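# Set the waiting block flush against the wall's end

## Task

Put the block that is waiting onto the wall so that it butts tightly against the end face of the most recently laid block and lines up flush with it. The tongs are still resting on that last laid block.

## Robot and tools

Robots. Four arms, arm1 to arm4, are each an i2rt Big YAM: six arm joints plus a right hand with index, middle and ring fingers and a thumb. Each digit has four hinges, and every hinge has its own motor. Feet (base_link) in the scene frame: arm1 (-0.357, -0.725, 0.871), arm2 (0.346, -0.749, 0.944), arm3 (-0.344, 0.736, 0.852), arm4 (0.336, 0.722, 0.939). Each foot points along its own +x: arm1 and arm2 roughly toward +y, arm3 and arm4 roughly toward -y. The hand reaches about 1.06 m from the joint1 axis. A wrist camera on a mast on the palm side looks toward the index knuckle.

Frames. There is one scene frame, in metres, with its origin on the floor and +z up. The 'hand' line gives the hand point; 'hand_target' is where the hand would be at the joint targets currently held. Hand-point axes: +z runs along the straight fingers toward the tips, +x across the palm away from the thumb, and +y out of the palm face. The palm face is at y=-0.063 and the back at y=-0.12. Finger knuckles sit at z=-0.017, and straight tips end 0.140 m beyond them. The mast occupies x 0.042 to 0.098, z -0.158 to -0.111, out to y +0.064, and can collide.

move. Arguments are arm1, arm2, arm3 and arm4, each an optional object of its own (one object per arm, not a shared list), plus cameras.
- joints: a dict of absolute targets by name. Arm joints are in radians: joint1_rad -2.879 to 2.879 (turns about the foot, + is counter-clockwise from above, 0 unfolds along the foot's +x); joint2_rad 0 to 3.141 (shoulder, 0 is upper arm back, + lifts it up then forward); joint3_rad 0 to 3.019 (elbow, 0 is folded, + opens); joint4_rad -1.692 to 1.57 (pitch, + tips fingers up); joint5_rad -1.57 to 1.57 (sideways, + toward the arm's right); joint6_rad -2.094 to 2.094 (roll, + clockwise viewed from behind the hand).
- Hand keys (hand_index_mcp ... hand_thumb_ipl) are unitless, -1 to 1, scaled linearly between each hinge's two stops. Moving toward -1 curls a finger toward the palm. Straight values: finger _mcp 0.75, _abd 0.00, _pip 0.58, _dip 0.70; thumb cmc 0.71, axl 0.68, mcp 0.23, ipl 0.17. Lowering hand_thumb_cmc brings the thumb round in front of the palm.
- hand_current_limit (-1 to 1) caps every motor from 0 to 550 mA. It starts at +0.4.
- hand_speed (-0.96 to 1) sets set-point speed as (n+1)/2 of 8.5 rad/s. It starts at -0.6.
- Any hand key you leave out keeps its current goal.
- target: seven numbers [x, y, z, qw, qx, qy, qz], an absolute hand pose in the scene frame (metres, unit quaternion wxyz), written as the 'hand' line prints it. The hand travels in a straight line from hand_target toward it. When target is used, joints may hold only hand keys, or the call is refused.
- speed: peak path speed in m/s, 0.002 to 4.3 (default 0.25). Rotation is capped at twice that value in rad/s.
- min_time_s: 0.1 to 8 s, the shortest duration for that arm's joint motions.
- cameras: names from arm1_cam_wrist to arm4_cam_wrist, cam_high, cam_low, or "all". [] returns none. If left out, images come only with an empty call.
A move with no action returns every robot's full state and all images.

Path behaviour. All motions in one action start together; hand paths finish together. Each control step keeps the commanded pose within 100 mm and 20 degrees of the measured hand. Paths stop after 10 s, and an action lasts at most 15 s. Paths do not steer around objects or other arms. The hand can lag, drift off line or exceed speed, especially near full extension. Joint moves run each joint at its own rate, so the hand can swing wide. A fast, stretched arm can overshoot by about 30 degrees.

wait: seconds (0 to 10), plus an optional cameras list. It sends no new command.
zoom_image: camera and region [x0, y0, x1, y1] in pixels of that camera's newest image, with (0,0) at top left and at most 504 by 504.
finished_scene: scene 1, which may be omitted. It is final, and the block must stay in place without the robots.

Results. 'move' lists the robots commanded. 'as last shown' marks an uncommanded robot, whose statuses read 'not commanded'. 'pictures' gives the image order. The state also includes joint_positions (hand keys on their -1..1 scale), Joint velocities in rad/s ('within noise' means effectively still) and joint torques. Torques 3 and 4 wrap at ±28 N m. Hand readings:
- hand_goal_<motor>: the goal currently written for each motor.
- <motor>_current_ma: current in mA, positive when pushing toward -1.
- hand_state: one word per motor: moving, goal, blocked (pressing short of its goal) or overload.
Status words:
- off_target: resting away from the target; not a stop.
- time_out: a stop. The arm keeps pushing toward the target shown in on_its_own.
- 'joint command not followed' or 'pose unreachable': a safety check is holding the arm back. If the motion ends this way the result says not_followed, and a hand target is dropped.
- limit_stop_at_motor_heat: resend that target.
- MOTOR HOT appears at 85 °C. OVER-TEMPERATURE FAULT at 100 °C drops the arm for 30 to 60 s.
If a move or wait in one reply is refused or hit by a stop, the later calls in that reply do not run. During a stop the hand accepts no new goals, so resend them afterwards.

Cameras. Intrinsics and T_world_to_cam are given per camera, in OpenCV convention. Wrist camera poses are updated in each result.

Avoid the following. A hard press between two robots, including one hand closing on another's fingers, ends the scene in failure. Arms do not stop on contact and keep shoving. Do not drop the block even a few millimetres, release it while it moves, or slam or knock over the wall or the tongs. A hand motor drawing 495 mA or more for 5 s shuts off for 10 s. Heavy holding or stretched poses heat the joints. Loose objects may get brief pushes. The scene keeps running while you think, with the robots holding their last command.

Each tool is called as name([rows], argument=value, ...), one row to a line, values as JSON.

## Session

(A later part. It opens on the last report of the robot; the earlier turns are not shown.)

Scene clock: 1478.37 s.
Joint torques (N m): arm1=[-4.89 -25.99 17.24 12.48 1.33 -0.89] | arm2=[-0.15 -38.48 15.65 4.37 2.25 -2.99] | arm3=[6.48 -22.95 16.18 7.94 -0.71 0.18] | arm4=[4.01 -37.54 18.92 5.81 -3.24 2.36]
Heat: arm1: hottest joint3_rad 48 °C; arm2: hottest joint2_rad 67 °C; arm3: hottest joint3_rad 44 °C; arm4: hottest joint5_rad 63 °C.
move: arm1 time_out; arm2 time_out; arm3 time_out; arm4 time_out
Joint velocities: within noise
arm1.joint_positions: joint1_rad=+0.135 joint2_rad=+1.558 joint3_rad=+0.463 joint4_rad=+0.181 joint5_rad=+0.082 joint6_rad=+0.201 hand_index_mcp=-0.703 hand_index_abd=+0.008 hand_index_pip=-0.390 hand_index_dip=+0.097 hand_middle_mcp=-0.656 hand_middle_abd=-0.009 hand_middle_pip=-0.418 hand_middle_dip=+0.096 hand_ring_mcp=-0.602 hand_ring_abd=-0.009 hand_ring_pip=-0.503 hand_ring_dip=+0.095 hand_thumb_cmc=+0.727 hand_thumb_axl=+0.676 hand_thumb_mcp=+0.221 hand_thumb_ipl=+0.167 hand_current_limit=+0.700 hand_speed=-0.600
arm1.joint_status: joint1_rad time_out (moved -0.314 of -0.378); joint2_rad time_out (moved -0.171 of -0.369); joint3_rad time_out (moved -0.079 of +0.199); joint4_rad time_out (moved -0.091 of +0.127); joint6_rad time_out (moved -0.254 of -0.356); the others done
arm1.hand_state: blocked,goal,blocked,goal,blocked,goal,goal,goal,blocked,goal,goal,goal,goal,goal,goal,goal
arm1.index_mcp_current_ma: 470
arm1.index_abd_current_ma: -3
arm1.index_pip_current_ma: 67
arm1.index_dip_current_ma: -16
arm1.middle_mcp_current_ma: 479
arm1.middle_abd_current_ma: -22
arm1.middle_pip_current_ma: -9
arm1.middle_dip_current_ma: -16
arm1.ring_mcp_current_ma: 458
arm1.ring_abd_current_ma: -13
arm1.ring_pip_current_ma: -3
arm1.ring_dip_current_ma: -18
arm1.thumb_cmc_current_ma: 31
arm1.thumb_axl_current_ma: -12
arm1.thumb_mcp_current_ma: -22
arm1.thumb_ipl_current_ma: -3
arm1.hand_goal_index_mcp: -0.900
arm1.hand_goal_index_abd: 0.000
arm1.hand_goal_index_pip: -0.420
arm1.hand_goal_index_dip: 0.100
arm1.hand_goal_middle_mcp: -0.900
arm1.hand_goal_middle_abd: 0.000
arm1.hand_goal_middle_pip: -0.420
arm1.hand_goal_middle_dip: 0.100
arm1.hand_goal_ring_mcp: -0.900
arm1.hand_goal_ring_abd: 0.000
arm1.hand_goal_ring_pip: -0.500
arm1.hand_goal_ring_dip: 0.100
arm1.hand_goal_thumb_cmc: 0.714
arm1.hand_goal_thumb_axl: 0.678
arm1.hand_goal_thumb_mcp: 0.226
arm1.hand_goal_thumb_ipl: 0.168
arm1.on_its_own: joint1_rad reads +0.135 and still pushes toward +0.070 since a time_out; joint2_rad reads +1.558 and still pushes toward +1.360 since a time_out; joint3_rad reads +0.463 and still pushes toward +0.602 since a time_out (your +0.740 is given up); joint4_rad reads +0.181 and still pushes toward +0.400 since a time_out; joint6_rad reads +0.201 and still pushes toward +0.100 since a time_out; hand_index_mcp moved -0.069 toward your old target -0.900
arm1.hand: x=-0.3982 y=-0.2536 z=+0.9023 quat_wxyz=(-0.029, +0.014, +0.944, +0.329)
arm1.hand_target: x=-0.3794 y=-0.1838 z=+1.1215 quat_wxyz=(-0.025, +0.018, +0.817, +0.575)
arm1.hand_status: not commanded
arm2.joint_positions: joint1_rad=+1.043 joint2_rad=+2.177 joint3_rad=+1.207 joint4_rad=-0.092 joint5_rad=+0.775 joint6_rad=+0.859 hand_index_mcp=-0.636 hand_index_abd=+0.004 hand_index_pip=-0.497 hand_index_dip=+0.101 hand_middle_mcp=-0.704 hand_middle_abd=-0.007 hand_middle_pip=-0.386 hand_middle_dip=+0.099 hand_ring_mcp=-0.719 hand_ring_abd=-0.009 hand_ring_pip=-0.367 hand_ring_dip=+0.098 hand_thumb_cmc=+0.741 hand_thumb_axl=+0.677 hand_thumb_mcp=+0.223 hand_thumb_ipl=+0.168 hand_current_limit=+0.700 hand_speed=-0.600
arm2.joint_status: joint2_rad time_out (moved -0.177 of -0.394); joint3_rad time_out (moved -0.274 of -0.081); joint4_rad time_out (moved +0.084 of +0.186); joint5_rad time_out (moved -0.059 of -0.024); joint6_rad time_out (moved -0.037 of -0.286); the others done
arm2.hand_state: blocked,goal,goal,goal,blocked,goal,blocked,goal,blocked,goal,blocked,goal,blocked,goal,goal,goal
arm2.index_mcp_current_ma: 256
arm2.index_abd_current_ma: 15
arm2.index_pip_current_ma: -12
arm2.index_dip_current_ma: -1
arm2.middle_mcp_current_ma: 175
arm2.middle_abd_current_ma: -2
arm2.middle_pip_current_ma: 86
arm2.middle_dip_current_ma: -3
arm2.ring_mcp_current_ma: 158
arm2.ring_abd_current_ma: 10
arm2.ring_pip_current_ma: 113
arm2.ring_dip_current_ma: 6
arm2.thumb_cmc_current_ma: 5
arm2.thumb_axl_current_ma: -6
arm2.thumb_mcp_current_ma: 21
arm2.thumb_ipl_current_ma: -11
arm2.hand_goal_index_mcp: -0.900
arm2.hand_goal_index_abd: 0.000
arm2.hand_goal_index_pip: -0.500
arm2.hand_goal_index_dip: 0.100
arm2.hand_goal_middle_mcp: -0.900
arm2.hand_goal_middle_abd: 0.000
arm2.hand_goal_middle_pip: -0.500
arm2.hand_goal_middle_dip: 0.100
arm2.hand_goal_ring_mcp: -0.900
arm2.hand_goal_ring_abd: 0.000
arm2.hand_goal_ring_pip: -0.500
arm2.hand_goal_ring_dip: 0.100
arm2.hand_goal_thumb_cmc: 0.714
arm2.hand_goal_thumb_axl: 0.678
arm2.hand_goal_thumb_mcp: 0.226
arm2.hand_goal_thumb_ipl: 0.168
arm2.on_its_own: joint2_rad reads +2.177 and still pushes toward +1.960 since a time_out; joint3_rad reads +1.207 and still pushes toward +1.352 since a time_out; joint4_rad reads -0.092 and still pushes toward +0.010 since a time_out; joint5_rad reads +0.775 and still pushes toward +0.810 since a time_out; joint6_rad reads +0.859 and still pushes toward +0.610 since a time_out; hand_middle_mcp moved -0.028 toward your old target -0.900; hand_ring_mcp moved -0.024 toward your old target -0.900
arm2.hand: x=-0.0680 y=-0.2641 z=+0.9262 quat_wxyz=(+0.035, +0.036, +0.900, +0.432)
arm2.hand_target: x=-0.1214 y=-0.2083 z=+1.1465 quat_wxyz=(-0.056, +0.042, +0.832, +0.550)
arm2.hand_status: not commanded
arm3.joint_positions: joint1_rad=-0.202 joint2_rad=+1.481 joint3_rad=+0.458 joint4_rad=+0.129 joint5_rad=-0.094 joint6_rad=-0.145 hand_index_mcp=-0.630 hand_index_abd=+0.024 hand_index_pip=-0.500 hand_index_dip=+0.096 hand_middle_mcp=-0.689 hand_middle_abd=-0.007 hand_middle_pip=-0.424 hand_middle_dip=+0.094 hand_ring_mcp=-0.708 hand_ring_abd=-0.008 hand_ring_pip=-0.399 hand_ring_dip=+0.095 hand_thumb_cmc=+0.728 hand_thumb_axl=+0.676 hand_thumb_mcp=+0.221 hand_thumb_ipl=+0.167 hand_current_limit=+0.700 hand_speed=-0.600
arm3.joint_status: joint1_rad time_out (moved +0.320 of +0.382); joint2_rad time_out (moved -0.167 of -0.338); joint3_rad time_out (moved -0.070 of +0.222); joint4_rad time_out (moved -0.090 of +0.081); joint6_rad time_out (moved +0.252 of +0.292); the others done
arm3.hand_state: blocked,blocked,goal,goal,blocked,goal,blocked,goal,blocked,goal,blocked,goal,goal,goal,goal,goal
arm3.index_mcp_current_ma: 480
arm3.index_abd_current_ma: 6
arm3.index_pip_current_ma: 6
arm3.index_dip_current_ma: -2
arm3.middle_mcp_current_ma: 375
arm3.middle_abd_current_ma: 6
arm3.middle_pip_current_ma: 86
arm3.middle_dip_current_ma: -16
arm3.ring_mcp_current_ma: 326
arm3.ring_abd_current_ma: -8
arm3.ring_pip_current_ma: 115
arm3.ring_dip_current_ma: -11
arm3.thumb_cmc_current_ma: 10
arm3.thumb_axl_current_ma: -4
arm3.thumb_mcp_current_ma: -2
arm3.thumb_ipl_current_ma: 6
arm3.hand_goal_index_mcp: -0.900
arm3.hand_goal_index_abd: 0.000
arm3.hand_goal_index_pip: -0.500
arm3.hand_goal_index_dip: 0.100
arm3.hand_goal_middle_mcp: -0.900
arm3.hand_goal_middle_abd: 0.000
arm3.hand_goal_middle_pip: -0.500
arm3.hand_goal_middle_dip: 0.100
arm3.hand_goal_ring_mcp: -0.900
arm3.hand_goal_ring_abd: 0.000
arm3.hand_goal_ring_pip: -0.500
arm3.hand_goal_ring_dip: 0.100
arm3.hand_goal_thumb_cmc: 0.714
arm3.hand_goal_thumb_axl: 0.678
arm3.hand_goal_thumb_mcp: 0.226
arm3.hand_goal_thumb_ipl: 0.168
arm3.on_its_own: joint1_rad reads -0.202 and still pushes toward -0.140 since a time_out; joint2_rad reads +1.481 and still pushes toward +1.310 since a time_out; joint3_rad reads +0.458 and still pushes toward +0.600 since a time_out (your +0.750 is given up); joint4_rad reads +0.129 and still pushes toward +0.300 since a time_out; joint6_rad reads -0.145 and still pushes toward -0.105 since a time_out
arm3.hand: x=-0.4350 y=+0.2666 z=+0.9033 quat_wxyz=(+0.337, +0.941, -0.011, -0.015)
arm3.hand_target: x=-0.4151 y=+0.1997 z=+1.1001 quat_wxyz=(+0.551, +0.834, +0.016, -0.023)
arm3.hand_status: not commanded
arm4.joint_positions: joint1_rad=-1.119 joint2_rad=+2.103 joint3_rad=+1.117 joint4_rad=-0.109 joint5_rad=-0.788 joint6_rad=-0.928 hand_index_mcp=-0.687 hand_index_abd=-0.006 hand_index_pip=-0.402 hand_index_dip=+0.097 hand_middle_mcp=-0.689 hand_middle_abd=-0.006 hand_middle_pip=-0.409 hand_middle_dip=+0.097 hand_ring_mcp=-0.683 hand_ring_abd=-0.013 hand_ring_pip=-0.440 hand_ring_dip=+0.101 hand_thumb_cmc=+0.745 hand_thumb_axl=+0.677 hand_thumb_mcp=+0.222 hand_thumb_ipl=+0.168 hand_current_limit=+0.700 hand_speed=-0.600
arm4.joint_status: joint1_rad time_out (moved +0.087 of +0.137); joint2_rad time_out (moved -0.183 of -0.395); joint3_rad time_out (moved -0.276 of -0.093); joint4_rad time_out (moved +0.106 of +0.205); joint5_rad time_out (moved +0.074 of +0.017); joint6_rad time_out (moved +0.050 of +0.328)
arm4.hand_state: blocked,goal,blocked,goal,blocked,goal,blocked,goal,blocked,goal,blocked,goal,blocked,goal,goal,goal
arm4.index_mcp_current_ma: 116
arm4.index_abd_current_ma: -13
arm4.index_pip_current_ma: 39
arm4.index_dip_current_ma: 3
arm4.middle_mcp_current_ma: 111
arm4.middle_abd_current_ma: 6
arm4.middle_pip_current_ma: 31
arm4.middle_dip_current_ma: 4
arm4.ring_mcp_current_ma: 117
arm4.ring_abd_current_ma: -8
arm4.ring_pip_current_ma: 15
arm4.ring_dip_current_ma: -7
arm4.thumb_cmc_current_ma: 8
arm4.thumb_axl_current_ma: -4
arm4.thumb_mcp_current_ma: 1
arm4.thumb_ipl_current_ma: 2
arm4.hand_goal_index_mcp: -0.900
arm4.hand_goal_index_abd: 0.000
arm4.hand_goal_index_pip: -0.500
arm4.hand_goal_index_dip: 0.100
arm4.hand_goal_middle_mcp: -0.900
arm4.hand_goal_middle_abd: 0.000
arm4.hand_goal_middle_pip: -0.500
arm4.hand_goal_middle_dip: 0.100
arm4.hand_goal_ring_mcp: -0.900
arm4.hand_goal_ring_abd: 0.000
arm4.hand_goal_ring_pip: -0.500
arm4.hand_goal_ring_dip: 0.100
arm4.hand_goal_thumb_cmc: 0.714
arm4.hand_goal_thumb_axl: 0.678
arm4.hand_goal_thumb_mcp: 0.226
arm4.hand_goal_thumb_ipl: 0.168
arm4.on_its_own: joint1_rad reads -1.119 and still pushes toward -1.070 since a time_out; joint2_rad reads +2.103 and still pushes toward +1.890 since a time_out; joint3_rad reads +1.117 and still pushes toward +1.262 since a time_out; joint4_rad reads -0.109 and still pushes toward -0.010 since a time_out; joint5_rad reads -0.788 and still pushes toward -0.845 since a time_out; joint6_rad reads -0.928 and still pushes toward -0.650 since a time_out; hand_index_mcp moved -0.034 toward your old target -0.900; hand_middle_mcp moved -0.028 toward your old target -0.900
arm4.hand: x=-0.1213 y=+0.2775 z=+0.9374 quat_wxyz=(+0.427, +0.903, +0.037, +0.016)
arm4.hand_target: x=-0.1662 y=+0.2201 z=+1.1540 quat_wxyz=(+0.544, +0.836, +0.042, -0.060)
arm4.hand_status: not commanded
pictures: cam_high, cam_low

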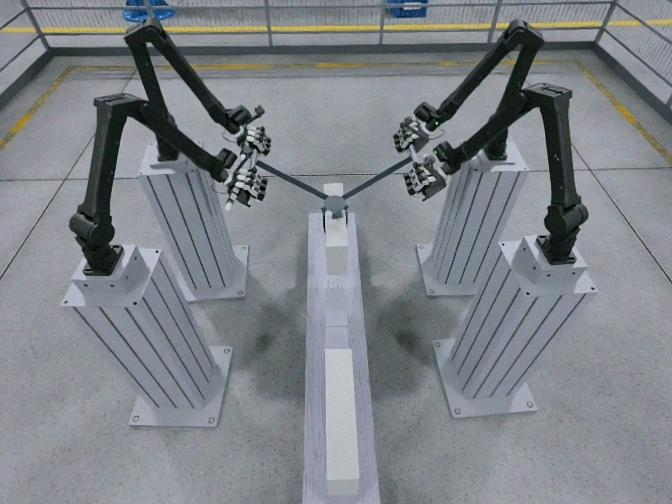

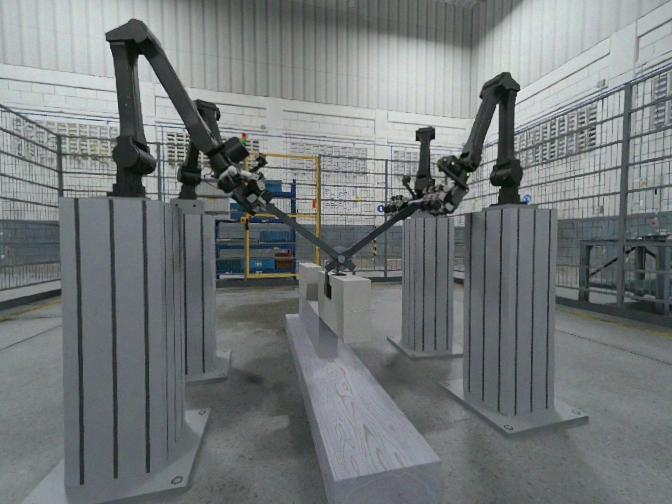

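move(arm1={"joints":{"joint1_rad":-0.254,"joint2_rad":1.298,"joint3_rad":0.59,"joint4_rad":0.41,"joint5_rad":-0.184,"joint6_rad":-0.037},"min_time_s":4}, arm2={"joints":{"joint1_rad":0.911,"joint2_rad":1.82,"joint3_rad":1.10,"joint4_rad":0.20,"joint5_rad":0.74,"joint6_rad":0.45},"min_time_s":4}, arm3={"joints":{"joint1_rad":0.193,"joint2_rad":1.24,"joint3_rad":0.59,"joint4_rad":0.31,"joint5_rad":0.19,"joint6_rad":0.037},"min_time_s":4}, arm4={"joints":{"joint1_rad":-0.965,"joint2_rad":1.738,"joint3_rad":1.003,"joint4_rad":0.19,"joint5_rad":-0.775,"joint6_rad":-0.48},"min_time_s":4}, cameras=["cam_low","cam_high"])

zoom_image(camera="cam_low", region=[240, 220, 440, 420])

Scene clock: 1496.33 s.
Joint torques (N m): arm1=[-3.08 -23.59 16.09 12.31 -1.18 0.3] | arm2=[1.26 -33.96 13.46 4.78 2.02 -3.33] | arm3=[4.95 -21.01 15.13 7.69 1.46 -0.92] | arm4=[3.02 -32.5 16.65 6.89 -2.92 2.5]
Heat: arm1: hottest joint3_rad 53 °C; arm2: hottest joint2_rad 68 °C; arm3: hottest joint3_rad 48 °C; arm4: hottest joint5_rad 63 °C.
move: arm1 time_out; arm2 time_out; arm3 time_out; arm4 time_out
Joint velocities: within noise
arm1.joint_positions: joint1_rad=-0.210 joint2_rad=+1.479 joint3_rad=+0.433 joint4_rad=+0.194 joint5_rad=-0.161 joint6_rad=-0.067 hand_index_mcp=-0.705 hand_index_abd=+0.008 hand_index_pip=-0.389 hand_index_dip=+0.097 hand_middle_mcp=-0.655 hand_middle_abd=-0.019 hand_middle_pip=-0.418 hand_middle_dip=+0.096 hand_ring_mcp=-0.577 hand_ring_abd=-0.027 hand_ring_pip=-0.503 hand_ring_dip=+0.095 hand_thumb_cmc=+0.727 hand_thumb_axl=+0.676 hand_thumb_mcp=+0.221 hand_thumb_ipl=+0.167 hand_current_limit=+0.700 hand_speed=-0.600
arm1.joint_status: joint2_rad time_out (moved -0.079 of -0.260); joint3_rad time_out (moved -0.030 of +0.127); joint4_rad time_out (moved +0.012 of +0.229); the others done
arm1.hand_state: blocked,goal,blocked,goal,blocked,goal,goal,goal,blocked,blocked,goal,goal,goal,goal,goal,goal
arm1.index_mcp_current_ma: 467
arm1.index_abd_current_ma: 1
arm1.index_pip_current_ma: 65
arm1.index_dip_current_ma: -14
arm1.middle_mcp_current_ma: 479
arm1.middle_abd_current_ma: -35
arm1.middle_pip_current_ma: -4
arm1.middle_dip_current_ma: -16
arm1.ring_mcp_current_ma: 459
arm1.ring_abd_current_ma: -38
arm1.ring_pip_current_ma: -2
arm1.ring_dip_current_ma: -18
arm1.thumb_cmc_current_ma: 35
arm1.thumb_axl_current_ma: 0
arm1.thumb_mcp_current_ma: -10
arm1.thumb_ipl_current_ma: 1
arm1.hand_goal_index_mcp: -0.900
arm1.hand_goal_index_abd: 0.000
arm1.hand_goal_index_pip: -0.420
arm1.hand_goal_index_dip: 0.100
arm1.hand_goal_middle_mcp: -0.900
arm1.hand_goal_middle_abd: 0.000
arm1.hand_goal_middle_pip: -0.420
arm1.hand_goal_middle_dip: 0.100
arm1.hand_goal_ring_mcp: -0.900
arm1.hand_goal_ring_abd: 0.000
arm1.hand_goal_ring_pip: -0.500
arm1.hand_goal_ring_dip: 0.100
arm1.hand_goal_thumb_cmc: 0.714
arm1.hand_goal_thumb_axl: 0.678
arm1.hand_goal_thumb_mcp: 0.226
arm1.hand_goal_thumb_ipl: 0.168
arm1.on_its_own: joint2_rad reads +1.479 and still pushes toward +1.298 since a time_out; joint3_rad reads +0.433 and still pushes toward +0.553 since a time_out; joint4_rad reads +0.194 and still pushes toward +0.406 since a time_out
arm1.hand: x=-0.2991 y=-0.2551 z=+0.9296 quat_wxyz=(-0.041, +0.008, +0.931, +0.362)
arm1.hand_target: x=-0.2687 y=-0.2070 z=+1.1295 quat_wxyz=(-0.013, +0.010, +0.811, +0.585)
arm1.hand_status: not commanded
arm2.joint_positions: joint1_rad=+0.931 joint2_rad=+2.020 joint3_rad=+0.937 joint4_rad=+0.089 joint5_rad=+0.710 joint6_rad=+0.729 hand_index_mcp=-0.641 hand_index_abd=+0.004 hand_index_pip=-0.497 hand_index_dip=+0.101 hand_middle_mcp=-0.703 hand_middle_abd=-0.002 hand_middle_pip=-0.377 hand_middle_dip=+0.099 hand_ring_mcp=-0.710 hand_ring_abd=-0.007 hand_ring_pip=-0.367 hand_ring_dip=+0.098 hand_thumb_cmc=+0.741 hand_thumb_axl=+0.677 hand_thumb_mcp=+0.223 hand_thumb_ipl=+0.168 hand_current_limit=+0.700 hand_speed=-0.600
arm2.joint_status: joint2_rad time_out (moved -0.158 of -0.357); joint3_rad time_out (moved -0.270 of -0.107); joint4_rad time_out (moved +0.181 of +0.292); joint5_rad time_out (moved -0.066 of -0.035); joint6_rad time_out (moved -0.130 of -0.409); the others done
arm2.hand_state: blocked,goal,goal,goal,blocked,goal,blocked,goal,blocked,goal,blocked,goal,blocked,goal,goal,goal
arm2.index_mcp_current_ma: 239
arm2.index_abd_current_ma: 10
arm2.index_pip_current_ma: -3
arm2.index_dip_current_ma: 4
arm2.middle_mcp_current_ma: 181
arm2.middle_abd_current_ma: -11
arm2.middle_pip_current_ma: 96
arm2.middle_dip_current_ma: 7
arm2.ring_mcp_current_ma: 144
arm2.ring_abd_current_ma: 8
arm2.ring_pip_current_ma: 123
arm2.ring_dip_current_ma: 14
arm2.thumb_cmc_current_ma: 7
arm2.thumb_axl_current_ma: 4
arm2.thumb_mcp_current_ma: 5
arm2.thumb_ipl_current_ma: -10
arm2.hand_goal_index_mcp: -0.900
arm2.hand_goal_index_abd: 0.000
arm2.hand_goal_index_pip: -0.500
arm2.hand_goal_index_dip: 0.100
arm2.hand_goal_middle_mcp: -0.900
arm2.hand_goal_middle_abd: 0.000
arm2.hand_goal_middle_pip: -0.500
arm2.hand_goal_middle_dip: 0.100
arm2.hand_goal_ring_mcp: -0.900
arm2.hand_goal_ring_abd: 0.000
arm2.hand_goal_ring_pip: -0.500
arm2.hand_goal_ring_dip: 0.100
arm2.hand_goal_thumb_cmc: 0.714
arm2.hand_goal_thumb_axl: 0.678
arm2.hand_goal_thumb_mcp: 0.226
arm2.hand_goal_thumb_ipl: 0.168
arm2.on_its_own: joint2_rad reads +2.020 and still pushes toward +1.820 since a time_out; joint3_rad reads +0.937 and still pushes toward +1.063 since a time_out; joint4_rad reads +0.089 and still pushes toward +0.200 since a time_out; joint5_rad reads +0.710 and still pushes toward +0.740 since a time_out; joint6_rad reads +0.729 and still pushes toward +0.450 since a time_out
arm2.hand: x=+0.0289 y=-0.2654 z=+0.9433 quat_wxyz=(+0.039, +0.032, +0.904, +0.425)
arm2.hand_target: x=-0.0281 y=-0.2145 z=+1.1325 quat_wxyz=(-0.024, +0.007, +0.834, +0.551)
arm2.hand_status: not commanded
arm3.joint_positions: joint1_rad=+0.148 joint2_rad=+1.398 joint3_rad=+0.427 joint4_rad=+0.148 joint5_rad=+0.164 joint6_rad=+0.124 hand_index_mcp=-0.603 hand_index_abd=+0.055 hand_index_pip=-0.501 hand_index_dip=+0.096 hand_middle_mcp=-0.688 hand_middle_abd=-0.009 hand_middle_pip=-0.425 hand_middle_dip=+0.094 hand_ring_mcp=-0.708 hand_ring_abd=-0.009 hand_ring_pip=-0.400 hand_ring_dip=+0.095 hand_thumb_cmc=+0.729 hand_thumb_axl=+0.676 hand_thumb_mcp=+0.221 hand_thumb_ipl=+0.167 hand_current_limit=+0.700 hand_speed=-0.600
arm3.joint_status: joint1_rad time_out (moved +0.349 of +0.395); joint2_rad time_out (moved -0.083 of -0.241); joint3_rad time_out (moved -0.032 of +0.132); joint4_rad time_out (moved +0.019 of +0.181); joint6_rad time_out (moved +0.269 of +0.182); the others done
arm3.hand_state: blocked,blocked,goal,goal,blocked,goal,blocked,goal,blocked,goal,blocked,goal,goal,goal,goal,goal
arm3.index_mcp_current_ma: 472
arm3.index_abd_current_ma: 23
arm3.index_pip_current_ma: 8
arm3.index_dip_current_ma: 3
arm3.middle_mcp_current_ma: 371
arm3.middle_abd_current_ma: 5
arm3.middle_pip_current_ma: 84
arm3.middle_dip_current_ma: -13
arm3.ring_mcp_current_ma: 328
arm3.ring_abd_current_ma: -7
arm3.ring_pip_current_ma: 111
arm3.ring_dip_current_ma: -7
arm3.thumb_cmc_current_ma: 11
arm3.thumb_axl_current_ma: -5
arm3.thumb_mcp_current_ma: -4
arm3.thumb_ipl_current_ma: 7
arm3.hand_goal_index_mcp: -0.900
arm3.hand_goal_index_abd: 0.000
arm3.hand_goal_index_pip: -0.500
arm3.hand_goal_index_dip: 0.100
arm3.hand_goal_middle_mcp: -0.900
arm3.hand_goal_middle_abd: 0.000
arm3.hand_goal_middle_pip: -0.500
arm3.hand_goal_middle_dip: 0.100
arm3.hand_goal_ring_mcp: -0.900
arm3.hand_goal_ring_abd: 0.000
arm3.hand_goal_ring_pip: -0.500
arm3.hand_goal_ring_dip: 0.100
arm3.hand_goal_thumb_cmc: 0.714
arm3.hand_goal_thumb_axl: 0.678
arm3.hand_goal_thumb_mcp: 0.226
arm3.hand_goal_thumb_ipl: 0.168
arm3.on_its_own: joint1_rad reads +0.148 and still pushes toward +0.193 since a time_out; joint2_rad reads +1.398 and still pushes toward +1.240 since a time_out; joint3_rad reads +0.427 and still pushes toward +0.550 since a time_out; joint4_rad reads +0.148 and still pushes toward +0.310 since a time_out; joint6_rad reads +0.124 and still pushes toward +0.037 since a time_out
arm3.hand: x=-0.3375 y=+0.2700 z=+0.9332 quat_wxyz=(+0.373, +0.927, -0.019, -0.027)
arm3.hand_target: x=-0.3039 y=+0.2236 z=+1.1105 quat_wxyz=(+0.565, +0.825, +0.011, -0.015)
arm3.hand_status: not commanded
arm4.joint_positions: joint1_rad=-1.001 joint2_rad=+1.929 joint3_rad=+0.839 joint4_rad=+0.071 joint5_rad=-0.723 joint6_rad=-0.792 hand_index_mcp=-0.687 hand_index_abd=-0.006 hand_index_pip=-0.402 hand_index_dip=+0.097 hand_middle_mcp=-0.691 hand_middle_abd=-0.006 hand_middle_pip=-0.407 hand_middle_dip=+0.097 hand_ring_mcp=-0.685 hand_ring_abd=-0.014 hand_ring_pip=-0.436 hand_ring_dip=+0.101 hand_thumb_cmc=+0.745 hand_thumb_axl=+0.677 hand_thumb_mcp=+0.222 hand_thumb_ipl=+0.168 hand_current_limit=+0.700 hand_speed=-0.600
arm4.joint_status: joint2_rad time_out (moved -0.174 of -0.365); joint3_rad time_out (moved -0.278 of -0.114); joint4_rad time_out (moved +0.181 of +0.299); joint5_rad time_out (moved +0.065 of +0.013); joint6_rad time_out (moved +0.136 of +0.448); the others done
arm4.hand_state: blocked,goal,blocked,goal,blocked,goal,blocked,goal,blocked,goal,blocked,goal,blocked,goal,goal,goal
arm4.index_mcp_current_ma: 109
arm4.index_abd_current_ma: -8
arm4.index_pip_current_ma: 42
arm4.index_dip_current_ma: -5
arm4.middle_mcp_current_ma: 111
arm4.middle_abd_current_ma: 9
arm4.middle_pip_current_ma: 41
arm4.middle_dip_current_ma: 8
arm4.ring_mcp_current_ma: 97
arm4.ring_abd_current_ma: -12
arm4.ring_pip_current_ma: 26
arm4.ring_dip_current_ma: -11
arm4.thumb_cmc_current_ma: 7
arm4.thumb_axl_current_ma: 8
arm4.thumb_mcp_current_ma: -2
arm4.thumb_ipl_current_ma: 23
arm4.hand_goal_index_mcp: -0.900
arm4.hand_goal_index_abd: 0.000
arm4.hand_goal_index_pip: -0.500
arm4.hand_goal_index_dip: 0.100
arm4.hand_goal_middle_mcp: -0.900
arm4.hand_goal_middle_abd: 0.000
arm4.hand_goal_middle_pip: -0.500
arm4.hand_goal_middle_dip: 0.100
arm4.hand_goal_ring_mcp: -0.900
arm4.hand_goal_ring_abd: 0.000
arm4.hand_goal_ring_pip: -0.500
arm4.hand_goal_ring_dip: 0.100
arm4.hand_goal_thumb_cmc: 0.714
arm4.hand_goal_thumb_axl: 0.678
arm4.hand_goal_thumb_mcp: 0.226
arm4.hand_goal_thumb_ipl: 0.168
arm4.on_its_own: joint2_rad reads +1.929 and still pushes toward +1.738 since a time_out; joint3_rad reads +0.839 and still pushes toward +0.966 since a time_out; joint4_rad reads +0.071 and still pushes toward +0.190 since a time_out; joint5_rad reads -0.723 and still pushes toward -0.775 since a time_out; joint6_rad reads -0.792 and still pushes toward -0.500 since a time_out
arm4.hand: x=-0.0201 y=+0.2765 z=+0.9545 quat_wxyz=(+0.421, +0.906, +0.034, +0.021)
arm4.hand_target: x=-0.0670 y=+0.2253 z=+1.1373 quat_wxyz=(+0.547, +0.836, +0.018, -0.034)
arm4.hand_status: not commanded
pictures: cam_high, cam_low

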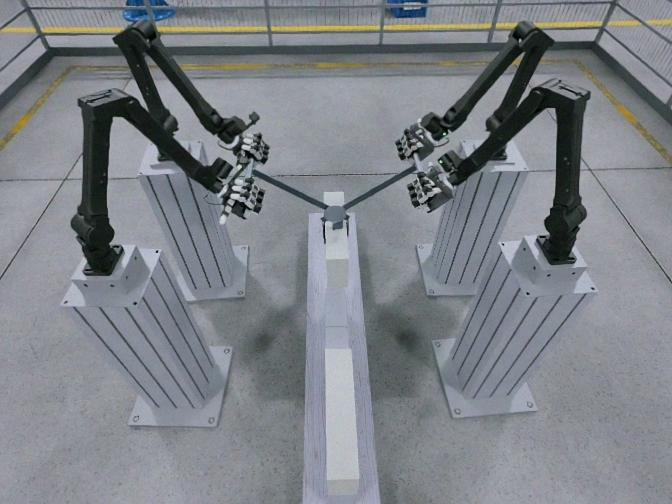

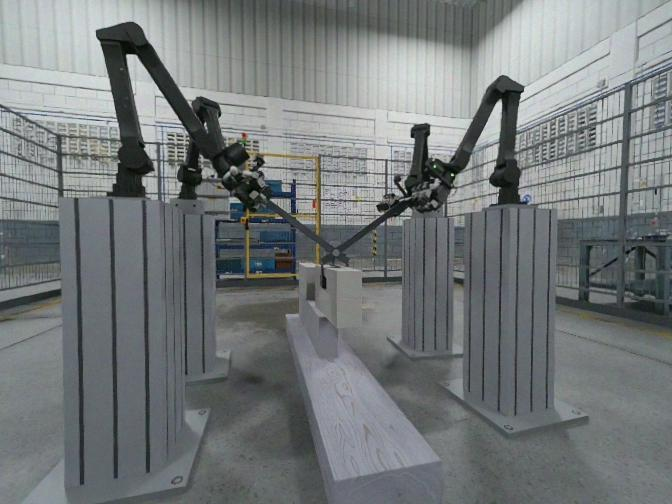

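Scaled by 2.520 from the camera's image (finer frame: 960x720).

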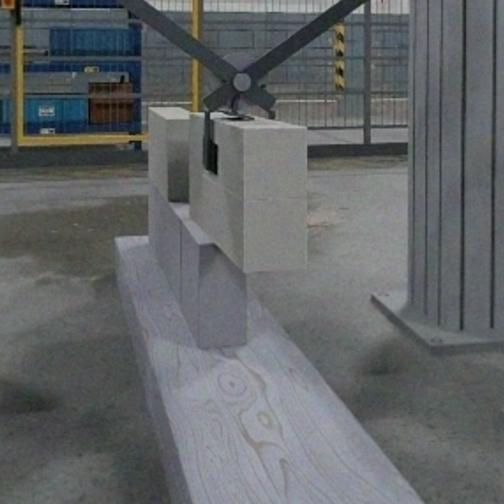

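move(arm1={"joints":{"joint1_rad":-0.80,"joint2_rad":1.50,"joint3_rad":0.86,"joint4_rad":0.20,"joint5_rad":-0.68,"joint6_rad":-0.31},"min_time_s":6}, arm2={"joints":{"joint1_rad":0.54,"joint2_rad":1.60,"joint3_rad":0.74,"joint4_rad":0.48,"joint5_rad":0.42,"joint6_rad":0.22},"min_time_s":6}, arm3={"joints":{"joint1_rad":0.73,"joint2_rad":1.50,"joint3_rad":0.93,"joint4_rad":0.12,"joint5_rad":0.67,"joint6_rad":0.31},"min_time_s":6}, arm4={"joints":{"joint1_rad":-0.55,"joint2_rad":1.50,"joint3_rad":0.64,"joint4_rad":0.47,"joint5_rad":-0.42,"joint6_rad":-0.22},"min_time_s":6}, cameras=["cam_low","cam_high"])

zoom_image(camera="cam_low", region=[240, 200, 440, 400])

zoom_image(camera="cam_high", region=[270, 180, 410, 400])

Scene clock: 1514.97 s.
Joint torques (N m): arm1=[1.67 -14.97 4.82 2.03 -2.72 0.39] | arm2=[-1.03 -32.85 12.42 7.72 2.66 -2.67] | arm3=[5.54 -22.42 14.61 3.34 4.1 -2.49] | arm4=[0.91 -27.05 15.39 9.88 -1.16 1.03]
Heat: arm1: hottest joint3_rad 54 °C; arm2: hottest joint2_rad 64 °C; arm3: hottest joint3_rad 55 °C; arm4: hottest joint5_rad 58 °C.
move: arm1 time_out; arm2 time_out; arm3 time_out; arm4 time_out
Joint velocities: within noise
arm1.joint_positions: joint1_rad=-0.761 joint2_rad=+1.715 joint3_rad=+0.581 joint4_rad=+0.132 joint5_rad=-0.462 joint6_rad=-0.574 hand_index_mcp=-0.726 hand_index_abd=+0.015 hand_index_pip=-0.363 hand_index_dip=+0.097 hand_middle_mcp=-0.702 hand_middle_abd=+0.013 hand_middle_pip=-0.390 hand_middle_dip=+0.096 hand_ring_mcp=-0.602 hand_ring_abd=+0.006 hand_ring_pip=-0.503 hand_ring_dip=+0.095 hand_thumb_cmc=+0.723 hand_thumb_axl=+0.676 hand_thumb_mcp=+0.221 hand_thumb_ipl=+0.167 hand_current_limit=+0.700 hand_speed=-0.600
arm1.joint_status: joint2_rad time_out (moved +0.236 of +0.021); joint3_rad time_out (moved +0.148 of +0.427); joint4_rad time_out (moved -0.062 of +0.006); joint5_rad time_out (moved -0.301 of -0.519); joint6_rad time_out (moved -0.507 of -0.243); the others done
arm1.hand_state: blocked,goal,blocked,goal,blocked,goal,blocked,goal,blocked,goal,goal,goal,goal,goal,goal,goal
arm1.index_mcp_current_ma: 471
arm1.index_abd_current_ma: 13
arm1.index_pip_current_ma: 137
arm1.index_dip_current_ma: -6
arm1.middle_mcp_current_ma: 479
arm1.middle_abd_current_ma: 8
arm1.middle_pip_current_ma: 68
arm1.middle_dip_current_ma: -12
arm1.ring_mcp_current_ma: 458
arm1.ring_abd_current_ma: 10
arm1.ring_pip_current_ma: -1
arm1.ring_dip_current_ma: -16
arm1.thumb_cmc_current_ma: 28
arm1.thumb_axl_current_ma: -2
arm1.thumb_mcp_current_ma: -16
arm1.thumb_ipl_current_ma: 1
arm1.hand_goal_index_mcp: -0.900
arm1.hand_goal_index_abd: 0.000
arm1.hand_goal_index_pip: -0.420
arm1.hand_goal_index_dip: 0.100
arm1.hand_goal_middle_mcp: -0.900
arm1.hand_goal_middle_abd: 0.000
arm1.hand_goal_middle_pip: -0.420
arm1.hand_goal_middle_dip: 0.100
arm1.hand_goal_ring_mcp: -0.900
arm1.hand_goal_ring_abd: 0.000
arm1.hand_goal_ring_pip: -0.500
arm1.hand_goal_ring_dip: 0.100
arm1.hand_goal_thumb_cmc: 0.714
arm1.hand_goal_thumb_axl: 0.678
arm1.hand_goal_thumb_mcp: 0.226
arm1.hand_goal_thumb_ipl: 0.168
arm1.on_its_own: joint1_rad is held at -0.741, not at your -0.800, since a time_out; joint2_rad is held at +1.664, not at your +1.500, since a time_out; joint3_rad is held at +0.580, not at your +0.860, since a time_out; joint4_rad is held at +0.131, not at your +0.200, since a time_out; joint5_rad reads -0.462 and still pushes toward -0.512 since a time_out (your -0.680 is given up); joint6_rad reads -0.574 and still pushes toward -0.533 since a time_out (your -0.310 is given up); hand_index_mcp moved -0.021 toward your old target -0.900; hand_middle_mcp moved -0.047 toward your old target -0.900; hand_ring_mcp moved -0.024 toward your old target -0.900
arm1.hand: x=-0.1194 y=-0.2824 z=+0.8863 quat_wxyz=(-0.018, -0.007, +0.934, +0.356)
arm1.hand_target: x=-0.1288 y=-0.2727 z=+0.9133 quat_wxyz=(-0.034, -0.010, +0.922, +0.385)
arm1.hand_status: not commanded
arm2.joint_positions: joint1_rad=+0.586 joint2_rad=+1.838 joint3_rad=+0.545 joint4_rad=+0.295 joint5_rad=+0.368 joint6_rad=+0.447 hand_index_mcp=-0.697 hand_index_abd=+0.010 hand_index_pip=-0.414 hand_index_dip=+0.101 hand_middle_mcp=-0.697 hand_middle_abd=+0.006 hand_middle_pip=-0.394 hand_middle_dip=+0.099 hand_ring_mcp=-0.686 hand_ring_abd=+0.007 hand_ring_pip=-0.403 hand_ring_dip=+0.098 hand_thumb_cmc=+0.741 hand_thumb_axl=+0.677 hand_thumb_mcp=+0.222 hand_thumb_ipl=+0.168 hand_current_limit=+0.700 hand_speed=-0.600
arm2.joint_status: joint1_rad time_out (moved -0.344 of -0.391); joint2_rad time_out (moved -0.181 of -0.420); joint3_rad time_out (moved -0.393 of -0.197); joint4_rad time_out (moved +0.206 of +0.391); joint5_rad time_out (moved -0.342 of -0.290); joint6_rad time_out (moved -0.282 of -0.509)
arm2.hand_state: blocked,goal,blocked,goal,blocked,goal,blocked,goal,blocked,goal,blocked,goal,blocked,goal,goal,goal
arm2.index_mcp_current_ma: 186
arm2.index_abd_current_ma: -9
arm2.index_pip_current_ma: 51
arm2.index_dip_current_ma: -13
arm2.middle_mcp_current_ma: 189
arm2.middle_abd_current_ma: 3
arm2.middle_pip_current_ma: 78
arm2.middle_dip_current_ma: -10
arm2.ring_mcp_current_ma: 177
arm2.ring_abd_current_ma: 10
arm2.ring_pip_current_ma: 90
arm2.ring_dip_current_ma: 16
arm2.thumb_cmc_current_ma: 2
arm2.thumb_axl_current_ma: 7
arm2.thumb_mcp_current_ma: -13
arm2.thumb_ipl_current_ma: -13
arm2.hand_goal_index_mcp: -0.900
arm2.hand_goal_index_abd: 0.000
arm2.hand_goal_index_pip: -0.500
arm2.hand_goal_index_dip: 0.100
arm2.hand_goal_middle_mcp: -0.900
arm2.hand_goal_middle_abd: 0.000
arm2.hand_goal_middle_pip: -0.500
arm2.hand_goal_middle_dip: 0.100
arm2.hand_goal_ring_mcp: -0.900
arm2.hand_goal_ring_abd: 0.000
arm2.hand_goal_ring_pip: -0.500
arm2.hand_goal_ring_dip: 0.100
arm2.hand_goal_thumb_cmc: 0.714
arm2.hand_goal_thumb_axl: 0.678
arm2.hand_goal_thumb_mcp: 0.226
arm2.hand_goal_thumb_ipl: 0.168
arm2.on_its_own: joint1_rad reads +0.586 and still pushes toward +0.540 since a time_out; joint2_rad reads +1.838 and still pushes toward +1.600 since a time_out; joint3_rad reads +0.545 and still pushes toward +0.674 since a time_out; joint4_rad reads +0.295 and still pushes toward +0.480 since a time_out; joint5_rad reads +0.368 and still pushes toward +0.420 since a time_out; joint6_rad reads +0.447 and still pushes toward +0.220 since a time_out; hand_index_mcp moved -0.056 toward your old target -0.900; hand_ring_pip moved -0.035 toward your old target -0.500
arm2.hand: x=+0.2100 y=-0.2898 z=+0.9097 quat_wxyz=(+0.024, +0.011, +0.944, +0.327)
arm2.hand_target: x=+0.1805 y=-0.2047 z=+1.1232 quat_wxyz=(-0.015, +0.000, +0.835, +0.550)
arm2.hand_status: not commanded
arm3.joint_positions: joint1_rad=+0.677 joint2_rad=+1.632 joint3_rad=+0.696 joint4_rad=+0.058 joint5_rad=+0.590 joint6_rad=+0.577 hand_index_mcp=-0.573 hand_index_abd=+0.066 hand_index_pip=-0.501 hand_index_dip=+0.096 hand_middle_mcp=-0.688 hand_middle_abd=-0.003 hand_middle_pip=-0.418 hand_middle_dip=+0.094 hand_ring_mcp=-0.720 hand_ring_abd=+0.006 hand_ring_pip=-0.359 hand_ring_dip=+0.120 hand_thumb_cmc=+0.729 hand_thumb_axl=+0.676 hand_thumb_mcp=+0.221 hand_thumb_ipl=+0.167 hand_current_limit=+0.700 hand_speed=-0.600
arm3.joint_status: joint1_rad time_out (moved +0.529 of +0.582); joint3_rad time_out (moved +0.269 of +0.503); joint4_rad time_out (moved -0.090 of -0.028); joint5_rad time_out (moved +0.426 of +0.506); joint6_rad time_out (moved +0.453 of +0.186); the others done
arm3.hand_state: blocked,blocked,goal,goal,blocked,goal,blocked,goal,blocked,goal,blocked,blocked,goal,goal,goal,goal
arm3.index_mcp_current_ma: 472
arm3.index_abd_current_ma: 31
arm3.index_pip_current_ma: 8
arm3.index_dip_current_ma: 1
arm3.middle_mcp_current_ma: 369
arm3.middle_abd_current_ma: 2
arm3.middle_pip_current_ma: 98
arm3.middle_dip_current_ma: -15
arm3.ring_mcp_current_ma: 293
arm3.ring_abd_current_ma: -2
arm3.ring_pip_current_ma: 188
arm3.ring_dip_current_ma: 3
arm3.thumb_cmc_current_ma: 8
arm3.thumb_axl_current_ma: -5
arm3.thumb_mcp_current_ma: -1
arm3.thumb_ipl_current_ma: 8
arm3.hand_goal_index_mcp: -0.900
arm3.hand_goal_index_abd: 0.000
arm3.hand_goal_index_pip: -0.500
arm3.hand_goal_index_dip: 0.100
arm3.hand_goal_middle_mcp: -0.900
arm3.hand_goal_middle_abd: 0.000
arm3.hand_goal_middle_pip: -0.500
arm3.hand_goal_middle_dip: 0.100
arm3.hand_goal_ring_mcp: -0.900
arm3.hand_goal_ring_abd: 0.000
arm3.hand_goal_ring_pip: -0.500
arm3.hand_goal_ring_dip: 0.100
arm3.hand_goal_thumb_cmc: 0.714
arm3.hand_goal_thumb_axl: 0.678
arm3.hand_goal_thumb_mcp: 0.226
arm3.hand_goal_thumb_ipl: 0.168
arm3.on_its_own: joint1_rad reads +0.677 and still pushes toward +0.730 since a time_out; joint3_rad reads +0.696 and still pushes toward +0.813 since a time_out (your +0.930 is given up); joint4_rad reads +0.058 and still pushes toward +0.120 since a time_out; joint5_rad reads +0.590 and still pushes toward +0.665 since a time_out; joint6_rad reads +0.577 and still pushes toward +0.310 since a time_out
arm3.hand: x=-0.1490 y=+0.2506 z=+0.9480 quat_wxyz=(+0.426, +0.903, -0.054, -0.032)
arm3.hand_target: x=-0.0854 y=+0.2293 z=+1.0890 quat_wxyz=(+0.539, +0.842, +0.019, -0.024)
arm3.hand_status: not commanded
arm4.joint_positions: joint1_rad=-0.557 joint2_rad=+1.681 joint3_rad=+0.518 joint4_rad=+0.289 joint5_rad=-0.398 joint6_rad=-0.346 hand_index_mcp=-0.643 hand_index_abd=+0.009 hand_index_pip=-0.482 hand_index_dip=+0.097 hand_middle_mcp=-0.671 hand_middle_abd=-0.005 hand_middle_pip=-0.447 hand_middle_dip=+0.097 hand_ring_mcp=-0.689 hand_ring_abd=-0.014 hand_ring_pip=-0.426 hand_ring_dip=+0.101 hand_thumb_cmc=+0.745 hand_thumb_axl=+0.677 hand_thumb_mcp=+0.221 hand_thumb_ipl=+0.168 hand_current_limit=+0.700 hand_speed=-0.600
arm4.joint_status: joint2_rad time_out (moved -0.248 of -0.429); joint3_rad time_out (moved -0.321 of -0.199); joint4_rad time_out (moved +0.218 of +0.399); joint6_rad time_out (moved +0.446 of +0.572); the others done
arm4.hand_state: blocked,goal,goal,goal,blocked,goal,blocked,goal,blocked,goal,blocked,goal,blocked,goal,goal,goal
arm4.index_mcp_current_ma: 157
arm4.index_abd_current_ma: -7
arm4.index_pip_current_ma: -1
arm4.index_dip_current_ma: 3
arm4.middle_mcp_current_ma: 129
arm4.middle_abd_current_ma: 2
arm4.middle_pip_current_ma: 19
arm4.middle_dip_current_ma: -6
arm4.ring_mcp_current_ma: 110
arm4.ring_abd_current_ma: -10
arm4.ring_pip_current_ma: 19
arm4.ring_dip_current_ma: -1
arm4.thumb_cmc_current_ma: 27
arm4.thumb_axl_current_ma: 3
arm4.thumb_mcp_current_ma: 11
arm4.thumb_ipl_current_ma: 6
arm4.hand_goal_index_mcp: -0.900
arm4.hand_goal_index_abd: 0.000
arm4.hand_goal_index_pip: -0.500
arm4.hand_goal_index_dip: 0.100
arm4.hand_goal_middle_mcp: -0.900
arm4.hand_goal_middle_abd: 0.000
arm4.hand_goal_middle_pip: -0.500
arm4.hand_goal_middle_dip: 0.100
arm4.hand_goal_ring_mcp: -0.900
arm4.hand_goal_ring_abd: 0.000
arm4.hand_goal_ring_pip: -0.500
arm4.hand_goal_ring_dip: 0.100
arm4.hand_goal_thumb_cmc: 0.714
arm4.hand_goal_thumb_axl: 0.678
arm4.hand_goal_thumb_mcp: 0.226
arm4.hand_goal_thumb_ipl: 0.168
arm4.on_its_own: joint2_rad reads +1.681 and still pushes toward +1.500 since a time_out; joint3_rad reads +0.518 and still pushes toward +0.633 since a time_out; joint4_rad reads +0.289 and still pushes toward +0.470 since a time_out; joint6_rad reads -0.346 and still pushes toward -0.220 since a time_out; hand_index_pip moved -0.080 to your old target -0.500
arm4.hand: x=+0.1659 y=+0.2484 z=+0.9655 quat_wxyz=(+0.378, +0.926, +0.003, +0.027)
arm4.hand_target: x=+0.1371 y=+0.1940 z=+1.1504 quat_wxyz=(+0.565, +0.824, +0.011, -0.030)
arm4.hand_status: not commanded
pictures: cam_high, cam_low
led back after a hold (arm1 arm): the arm was led back toward your command in small steps, so it may still be short of it.
joint command not followed: on one or more control steps a check withheld the commanded joint targets of the arm1 arm, and it was not sent them on those steps.
cause: the commanded joint targets, or the way to them, would bring a part of the robot too close to another arm (this arm's hand and a part of the arm2 arm, along the way the arms are being sent, or toward where that arm still pushes).

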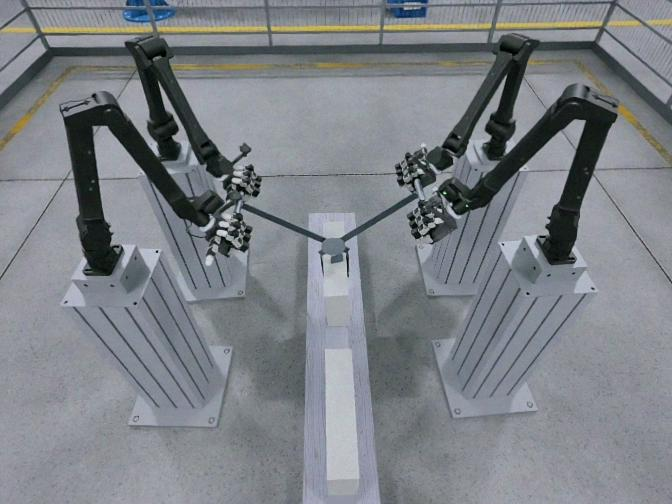

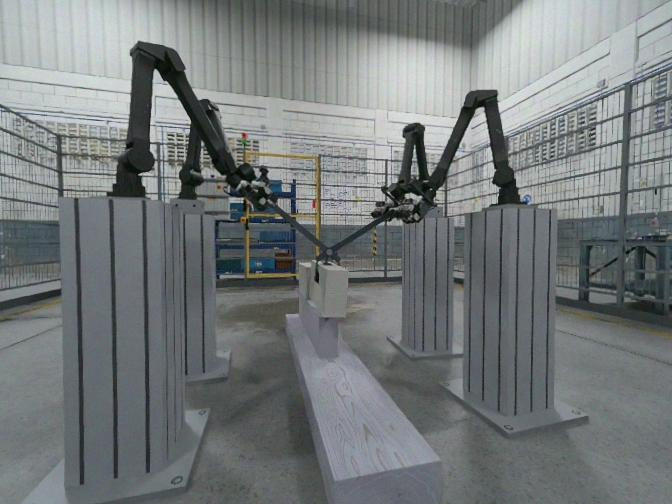

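Scaled by 2.520 from the camera's image (finer frame: 960x720).

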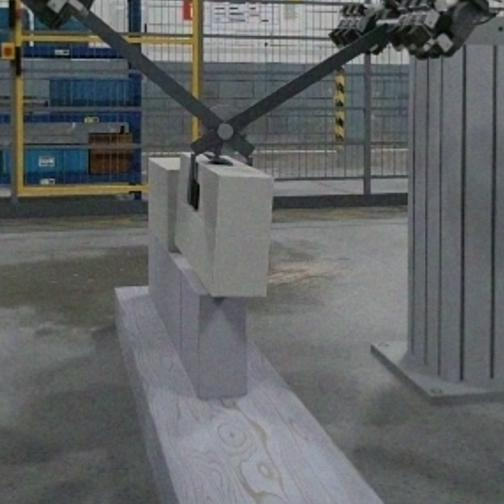

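Scaled by 2.291 from the camera's image (finer frame: 960x720).

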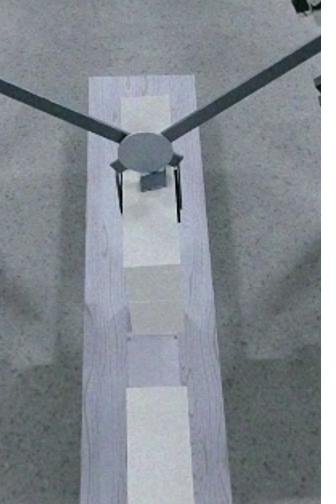

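move(arm1={"joints":{"joint1_rad":-0.78,"joint2_rad":1.54,"joint3_rad":0.72,"joint4_rad":0.22,"joint5_rad":-0.58,"joint6_rad":-0.42},"min_time_s":3}, arm2={"joints":{"joint1_rad":0.48,"joint2_rad":1.58,"joint3_rad":0.68,"joint4_rad":0.50,"joint5_rad":0.38,"joint6_rad":0.20},"min_time_s":3}, cameras=["cam_low","cam_high"])

zoom_image(camera="cam_low", region=[240, 200, 440, 400])

Scene clock: 1529.30 s.
Joint torques (N m): arm1=[1.08 -22.71 15.09 6.24 -3.84 1.41] | arm2=[-1.26 -30.1 12.25 7.64 2.39 -2.23] | arm3=[4.25 -22.48 14.67 3.36 3.92 -2.5] | arm4=[0.26 -26.11 17.11 9.51 -1.32 1.13]
Heat: arm1: hottest joint3_rad 52 °C; arm2: hottest joint2_rad 62 °C; arm3: hottest joint3_rad 55 °C; arm4: hottest joint2_rad 55 °C.
move: arm1 time_out; arm2 time_out
Joint velocities: within noise
arm1.joint_positions: joint1_rad=-0.792 joint2_rad=+1.675 joint3_rad=+0.601 joint4_rad=+0.133 joint5_rad=-0.498 joint6_rad=-0.574 hand_index_mcp=-0.698 hand_index_abd=+0.001 hand_index_pip=-0.367 hand_index_dip=+0.097 hand_middle_mcp=-0.682 hand_middle_abd=-0.005 hand_middle_pip=-0.403 hand_middle_dip=+0.096 hand_ring_mcp=-0.611 hand_ring_abd=-0.012 hand_ring_pip=-0.503 hand_ring_dip=+0.095 hand_thumb_cmc=+0.723 hand_thumb_axl=+0.676 hand_thumb_mcp=+0.221 hand_thumb_ipl=+0.167 hand_current_limit=+0.700 hand_speed=-0.600
arm1.joint_status: joint3_rad time_out (moved +0.020 of +0.139); joint4_rad time_out (moved +0.000 of +0.088); joint5_rad time_out (moved -0.036 of -0.118); joint6_rad time_out (moved +0.000 of +0.154); the others done
arm1.hand_state: blocked,goal,blocked,goal,blocked,goal,goal,goal,blocked,goal,goal,goal,goal,goal,goal,goal
arm1.index_mcp_current_ma: 468
arm1.index_abd_current_ma: -9
arm1.index_pip_current_ma: 135
arm1.index_dip_current_ma: -13
arm1.middle_mcp_current_ma: 473
arm1.middle_abd_current_ma: -18
arm1.middle_pip_current_ma: 34
arm1.middle_dip_current_ma: -5
arm1.ring_mcp_current_ma: 463
arm1.ring_abd_current_ma: -14
arm1.ring_pip_current_ma: 2
arm1.ring_dip_current_ma: -16
arm1.thumb_cmc_current_ma: 23
arm1.thumb_axl_current_ma: -3
arm1.thumb_mcp_current_ma: -20
arm1.thumb_ipl_current_ma: -2
arm1.hand_goal_index_mcp: -0.900
arm1.hand_goal_index_abd: 0.000
arm1.hand_goal_index_pip: -0.420
arm1.hand_goal_index_dip: 0.100
arm1.hand_goal_middle_mcp: -0.900
arm1.hand_goal_middle_abd: 0.000
arm1.hand_goal_middle_pip: -0.420
arm1.hand_goal_middle_dip: 0.100
arm1.hand_goal_ring_mcp: -0.900
arm1.hand_goal_ring_abd: 0.000
arm1.hand_goal_ring_pip: -0.500
arm1.hand_goal_ring_dip: 0.100
arm1.hand_goal_thumb_cmc: 0.714
arm1.hand_goal_thumb_axl: 0.678
arm1.hand_goal_thumb_mcp: 0.226
arm1.hand_goal_thumb_ipl: 0.168
arm1.on_its_own: joint3_rad reads +0.601 and still pushes toward +0.714 since a time_out; joint4_rad reads +0.133 and still pushes toward +0.220 since a time_out; joint5_rad reads -0.498 and still pushes toward -0.573 since a time_out; joint6_rad reads -0.574 and still pushes toward -0.420 since a time_out
arm1.hand: x=-0.1015 y=-0.2784 z=+0.9155 quat_wxyz=(-0.008, -0.005, +0.922, +0.386)
arm1.hand_target: x=-0.0684 y=-0.2349 z=+1.0556 quat_wxyz=(+0.025, -0.004, +0.857, +0.515)
arm1.hand_status: not commanded
arm2.joint_positions: joint1_rad=+0.533 joint2_rad=+1.788 joint3_rad=+0.520 joint4_rad=+0.321 joint5_rad=+0.333 joint6_rad=+0.385 hand_index_mcp=-0.691 hand_index_abd=+0.010 hand_index_pip=-0.421 hand_index_dip=+0.101 hand_middle_mcp=-0.693 hand_middle_abd=+0.005 hand_middle_pip=-0.403 hand_middle_dip=+0.099 hand_ring_mcp=-0.683 hand_ring_abd=+0.005 hand_ring_pip=-0.416 hand_ring_dip=+0.098 hand_thumb_cmc=+0.741 hand_thumb_axl=+0.677 hand_thumb_mcp=+0.222 hand_thumb_ipl=+0.168 hand_current_limit=+0.700 hand_speed=-0.600
arm2.joint_status: joint1_rad time_out (moved -0.053 of -0.106); joint2_rad time_out (moved -0.051 of -0.258); joint3_rad time_out (moved -0.025 of +0.135); joint4_rad time_out (moved +0.025 of +0.205); joint5_rad time_out (moved -0.035 of +0.012); joint6_rad time_out (moved -0.062 of -0.247)
arm2.hand_state: blocked,goal,blocked,goal,blocked,goal,blocked,goal,blocked,goal,blocked,goal,blocked,goal,goal,goal
arm2.index_mcp_current_ma: 175
arm2.index_abd_current_ma: -1
arm2.index_pip_current_ma: 55
arm2.index_dip_current_ma: -8
arm2.middle_mcp_current_ma: 200
arm2.middle_abd_current_ma: 8
arm2.middle_pip_current_ma: 77
arm2.middle_dip_current_ma: 5
arm2.ring_mcp_current_ma: 197
arm2.ring_abd_current_ma: 17
arm2.ring_pip_current_ma: 70
arm2.ring_dip_current_ma: 8
arm2.thumb_cmc_current_ma: 16
arm2.thumb_axl_current_ma: 6
arm2.thumb_mcp_current_ma: 11
arm2.thumb_ipl_current_ma: 11
arm2.hand_goal_index_mcp: -0.900
arm2.hand_goal_index_abd: 0.000
arm2.hand_goal_index_pip: -0.500
arm2.hand_goal_index_dip: 0.100
arm2.hand_goal_middle_mcp: -0.900
arm2.hand_goal_middle_abd: 0.000
arm2.hand_goal_middle_pip: -0.500
arm2.hand_goal_middle_dip: 0.100
arm2.hand_goal_ring_mcp: -0.900
arm2.hand_goal_ring_abd: 0.000
arm2.hand_goal_ring_pip: -0.500
arm2.hand_goal_ring_dip: 0.100
arm2.hand_goal_thumb_cmc: 0.714
arm2.hand_goal_thumb_axl: 0.678
arm2.hand_goal_thumb_mcp: 0.226
arm2.hand_goal_thumb_ipl: 0.168
arm2.on_its_own: joint1_rad reads +0.533 and still pushes toward +0.480 since a time_out; joint2_rad reads +1.788 and still pushes toward +1.580 since a time_out; joint3_rad reads +0.520 and still pushes toward +0.643 since a time_out; joint4_rad reads +0.321 and still pushes toward +0.500 since a time_out; joint5_rad reads +0.333 and still pushes toward +0.380 since a time_out; joint6_rad reads +0.385 and still pushes toward +0.200 since a time_out
arm2.hand: x=+0.2245 y=-0.2832 z=+0.9270 quat_wxyz=(+0.017, +0.006, +0.940, +0.341)
arm2.hand_target: x=+0.2093 y=-0.2042 z=+1.1228 quat_wxyz=(-0.011, +0.007, +0.835, +0.551)
arm2.hand_status: not commanded
arm3, arm4: as last shown
arm3.joint_positions: joint1_rad=+0.693 joint2_rad=+1.632 joint3_rad=+0.696 joint4_rad=+0.058 joint5_rad=+0.594 joint6_rad=+0.579 hand_index_mcp=-0.575 hand_index_abd=+0.052 hand_index_pip=-0.501 hand_index_dip=+0.096 hand_middle_mcp=-0.693 hand_middle_abd=-0.007 hand_middle_pip=-0.415 hand_middle_dip=+0.094 hand_ring_mcp=-0.724 hand_ring_abd=+0.001 hand_ring_pip=-0.361 hand_ring_dip=+0.120 hand_thumb_cmc=+0.729 hand_thumb_axl=+0.676 hand_thumb_mcp=+0.221 hand_thumb_ipl=+0.167 hand_current_limit=+0.700 hand_speed=-0.600
arm3.hand_state: blocked,blocked,goal,goal,blocked,goal,blocked,goal,blocked,goal,blocked,goal,goal,goal,goal,goal
arm3.index_abd_current_ma: 21
arm3.index_pip_current_ma: 10
arm3.index_dip_current_ma: -3
arm3.middle_mcp_current_ma: 361
arm3.middle_abd_current_ma: 5
arm3.middle_pip_current_ma: 97
arm3.middle_dip_current_ma: -13
arm3.ring_mcp_current_ma: 284
arm3.ring_pip_current_ma: 185
arm3.ring_dip_current_ma: 0
arm3.thumb_cmc_current_ma: 6
arm3.thumb_axl_current_ma: -10
arm3.thumb_mcp_current_ma: -4
arm3.on_its_own: joint3_rad reads +0.696 and still pushes toward +0.813 since a time_out (your +0.930 is given up); joint4_rad reads +0.058 and still pushes toward +0.120 since a time_out; joint5_rad reads +0.594 and still pushes toward +0.665 since a time_out; joint6_rad reads +0.579 and still pushes toward +0.310 since a time_out
arm3.hand: x=-0.1418 y=+0.2540 z=+0.9484 quat_wxyz=(+0.427, +0.903, -0.048, -0.029)
arm4.joint_positions: joint1_rad=-0.551 joint2_rad=+1.673 joint3_rad=+0.497 joint4_rad=+0.296 joint5_rad=-0.396 joint6_rad=-0.357 hand_index_mcp=-0.649 hand_index_abd=-0.007 hand_index_pip=-0.480 hand_index_dip=+0.097 hand_middle_mcp=-0.677 hand_middle_abd=-0.008 hand_middle_pip=-0.437 hand_middle_dip=+0.097 hand_ring_mcp=-0.692 hand_ring_abd=-0.014 hand_ring_pip=-0.424 hand_ring_dip=+0.101 hand_thumb_cmc=+0.745 hand_thumb_axl=+0.677 hand_thumb_mcp=+0.221 hand_thumb_ipl=+0.168 hand_current_limit=+0.700 hand_speed=-0.600
arm4.index_mcp_current_ma: 146
arm4.index_abd_current_ma: -2
arm4.index_pip_current_ma: 16
arm4.index_dip_current_ma: 5
arm4.middle_mcp_current_ma: 138
arm4.middle_abd_current_ma: -2
arm4.middle_pip_current_ma: 21
arm4.ring_mcp_current_ma: 112
arm4.ring_abd_current_ma: -19
arm4.ring_pip_current_ma: 40
arm4.ring_dip_current_ma: -9
arm4.thumb_cmc_current_ma: 3
arm4.thumb_axl_current_ma: 11
arm4.thumb_mcp_current_ma: 3
arm4.thumb_ipl_current_ma: -4
arm4.on_its_own: joint2_rad reads +1.673 and still pushes toward +1.500 since a time_out; joint3_rad reads +0.497 and still pushes toward +0.633 since a time_out; joint4_rad reads +0.296 and still pushes toward +0.470 since a time_out; joint6_rad reads -0.357 and still pushes toward -0.220 since a time_out
arm4.hand: x=+0.1732 y=+0.2548 z=+0.9632 quat_wxyz=(+0.375, +0.927, +0.010, +0.027)
arm4.hand_target: x=+0.1371 y=+0.1941 z=+1.1504 quat_wxyz=(+0.565, +0.824, +0.011, -0.030)
pictures: cam_high, cam_low

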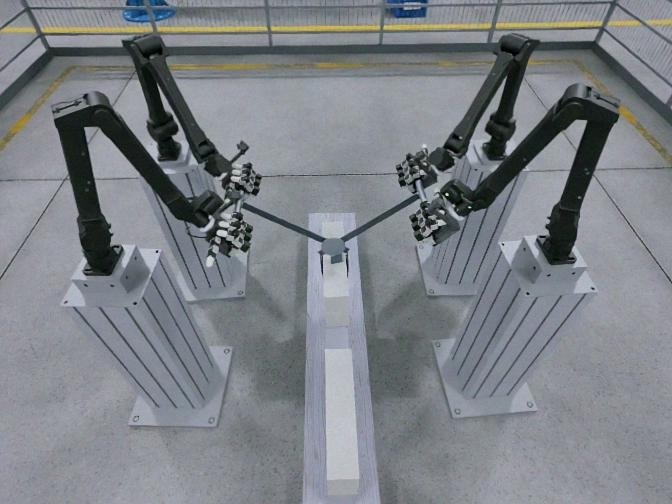

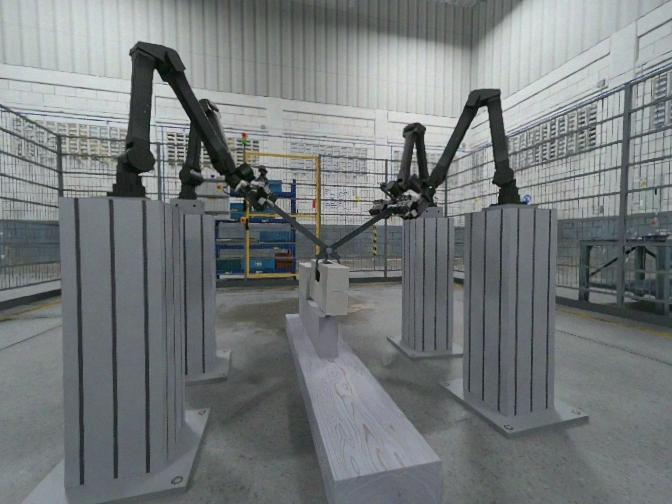

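Scaled by 2.520 from the camera's image (finer frame: 960x720).

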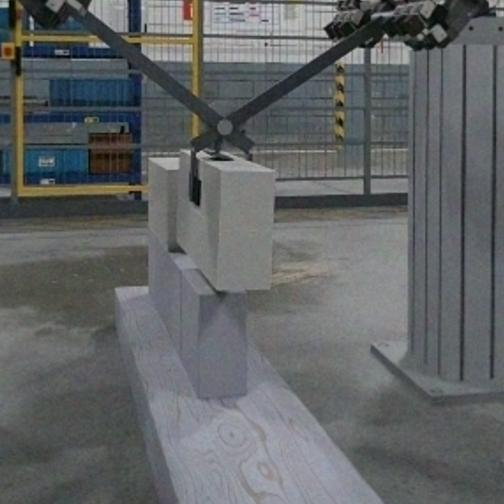

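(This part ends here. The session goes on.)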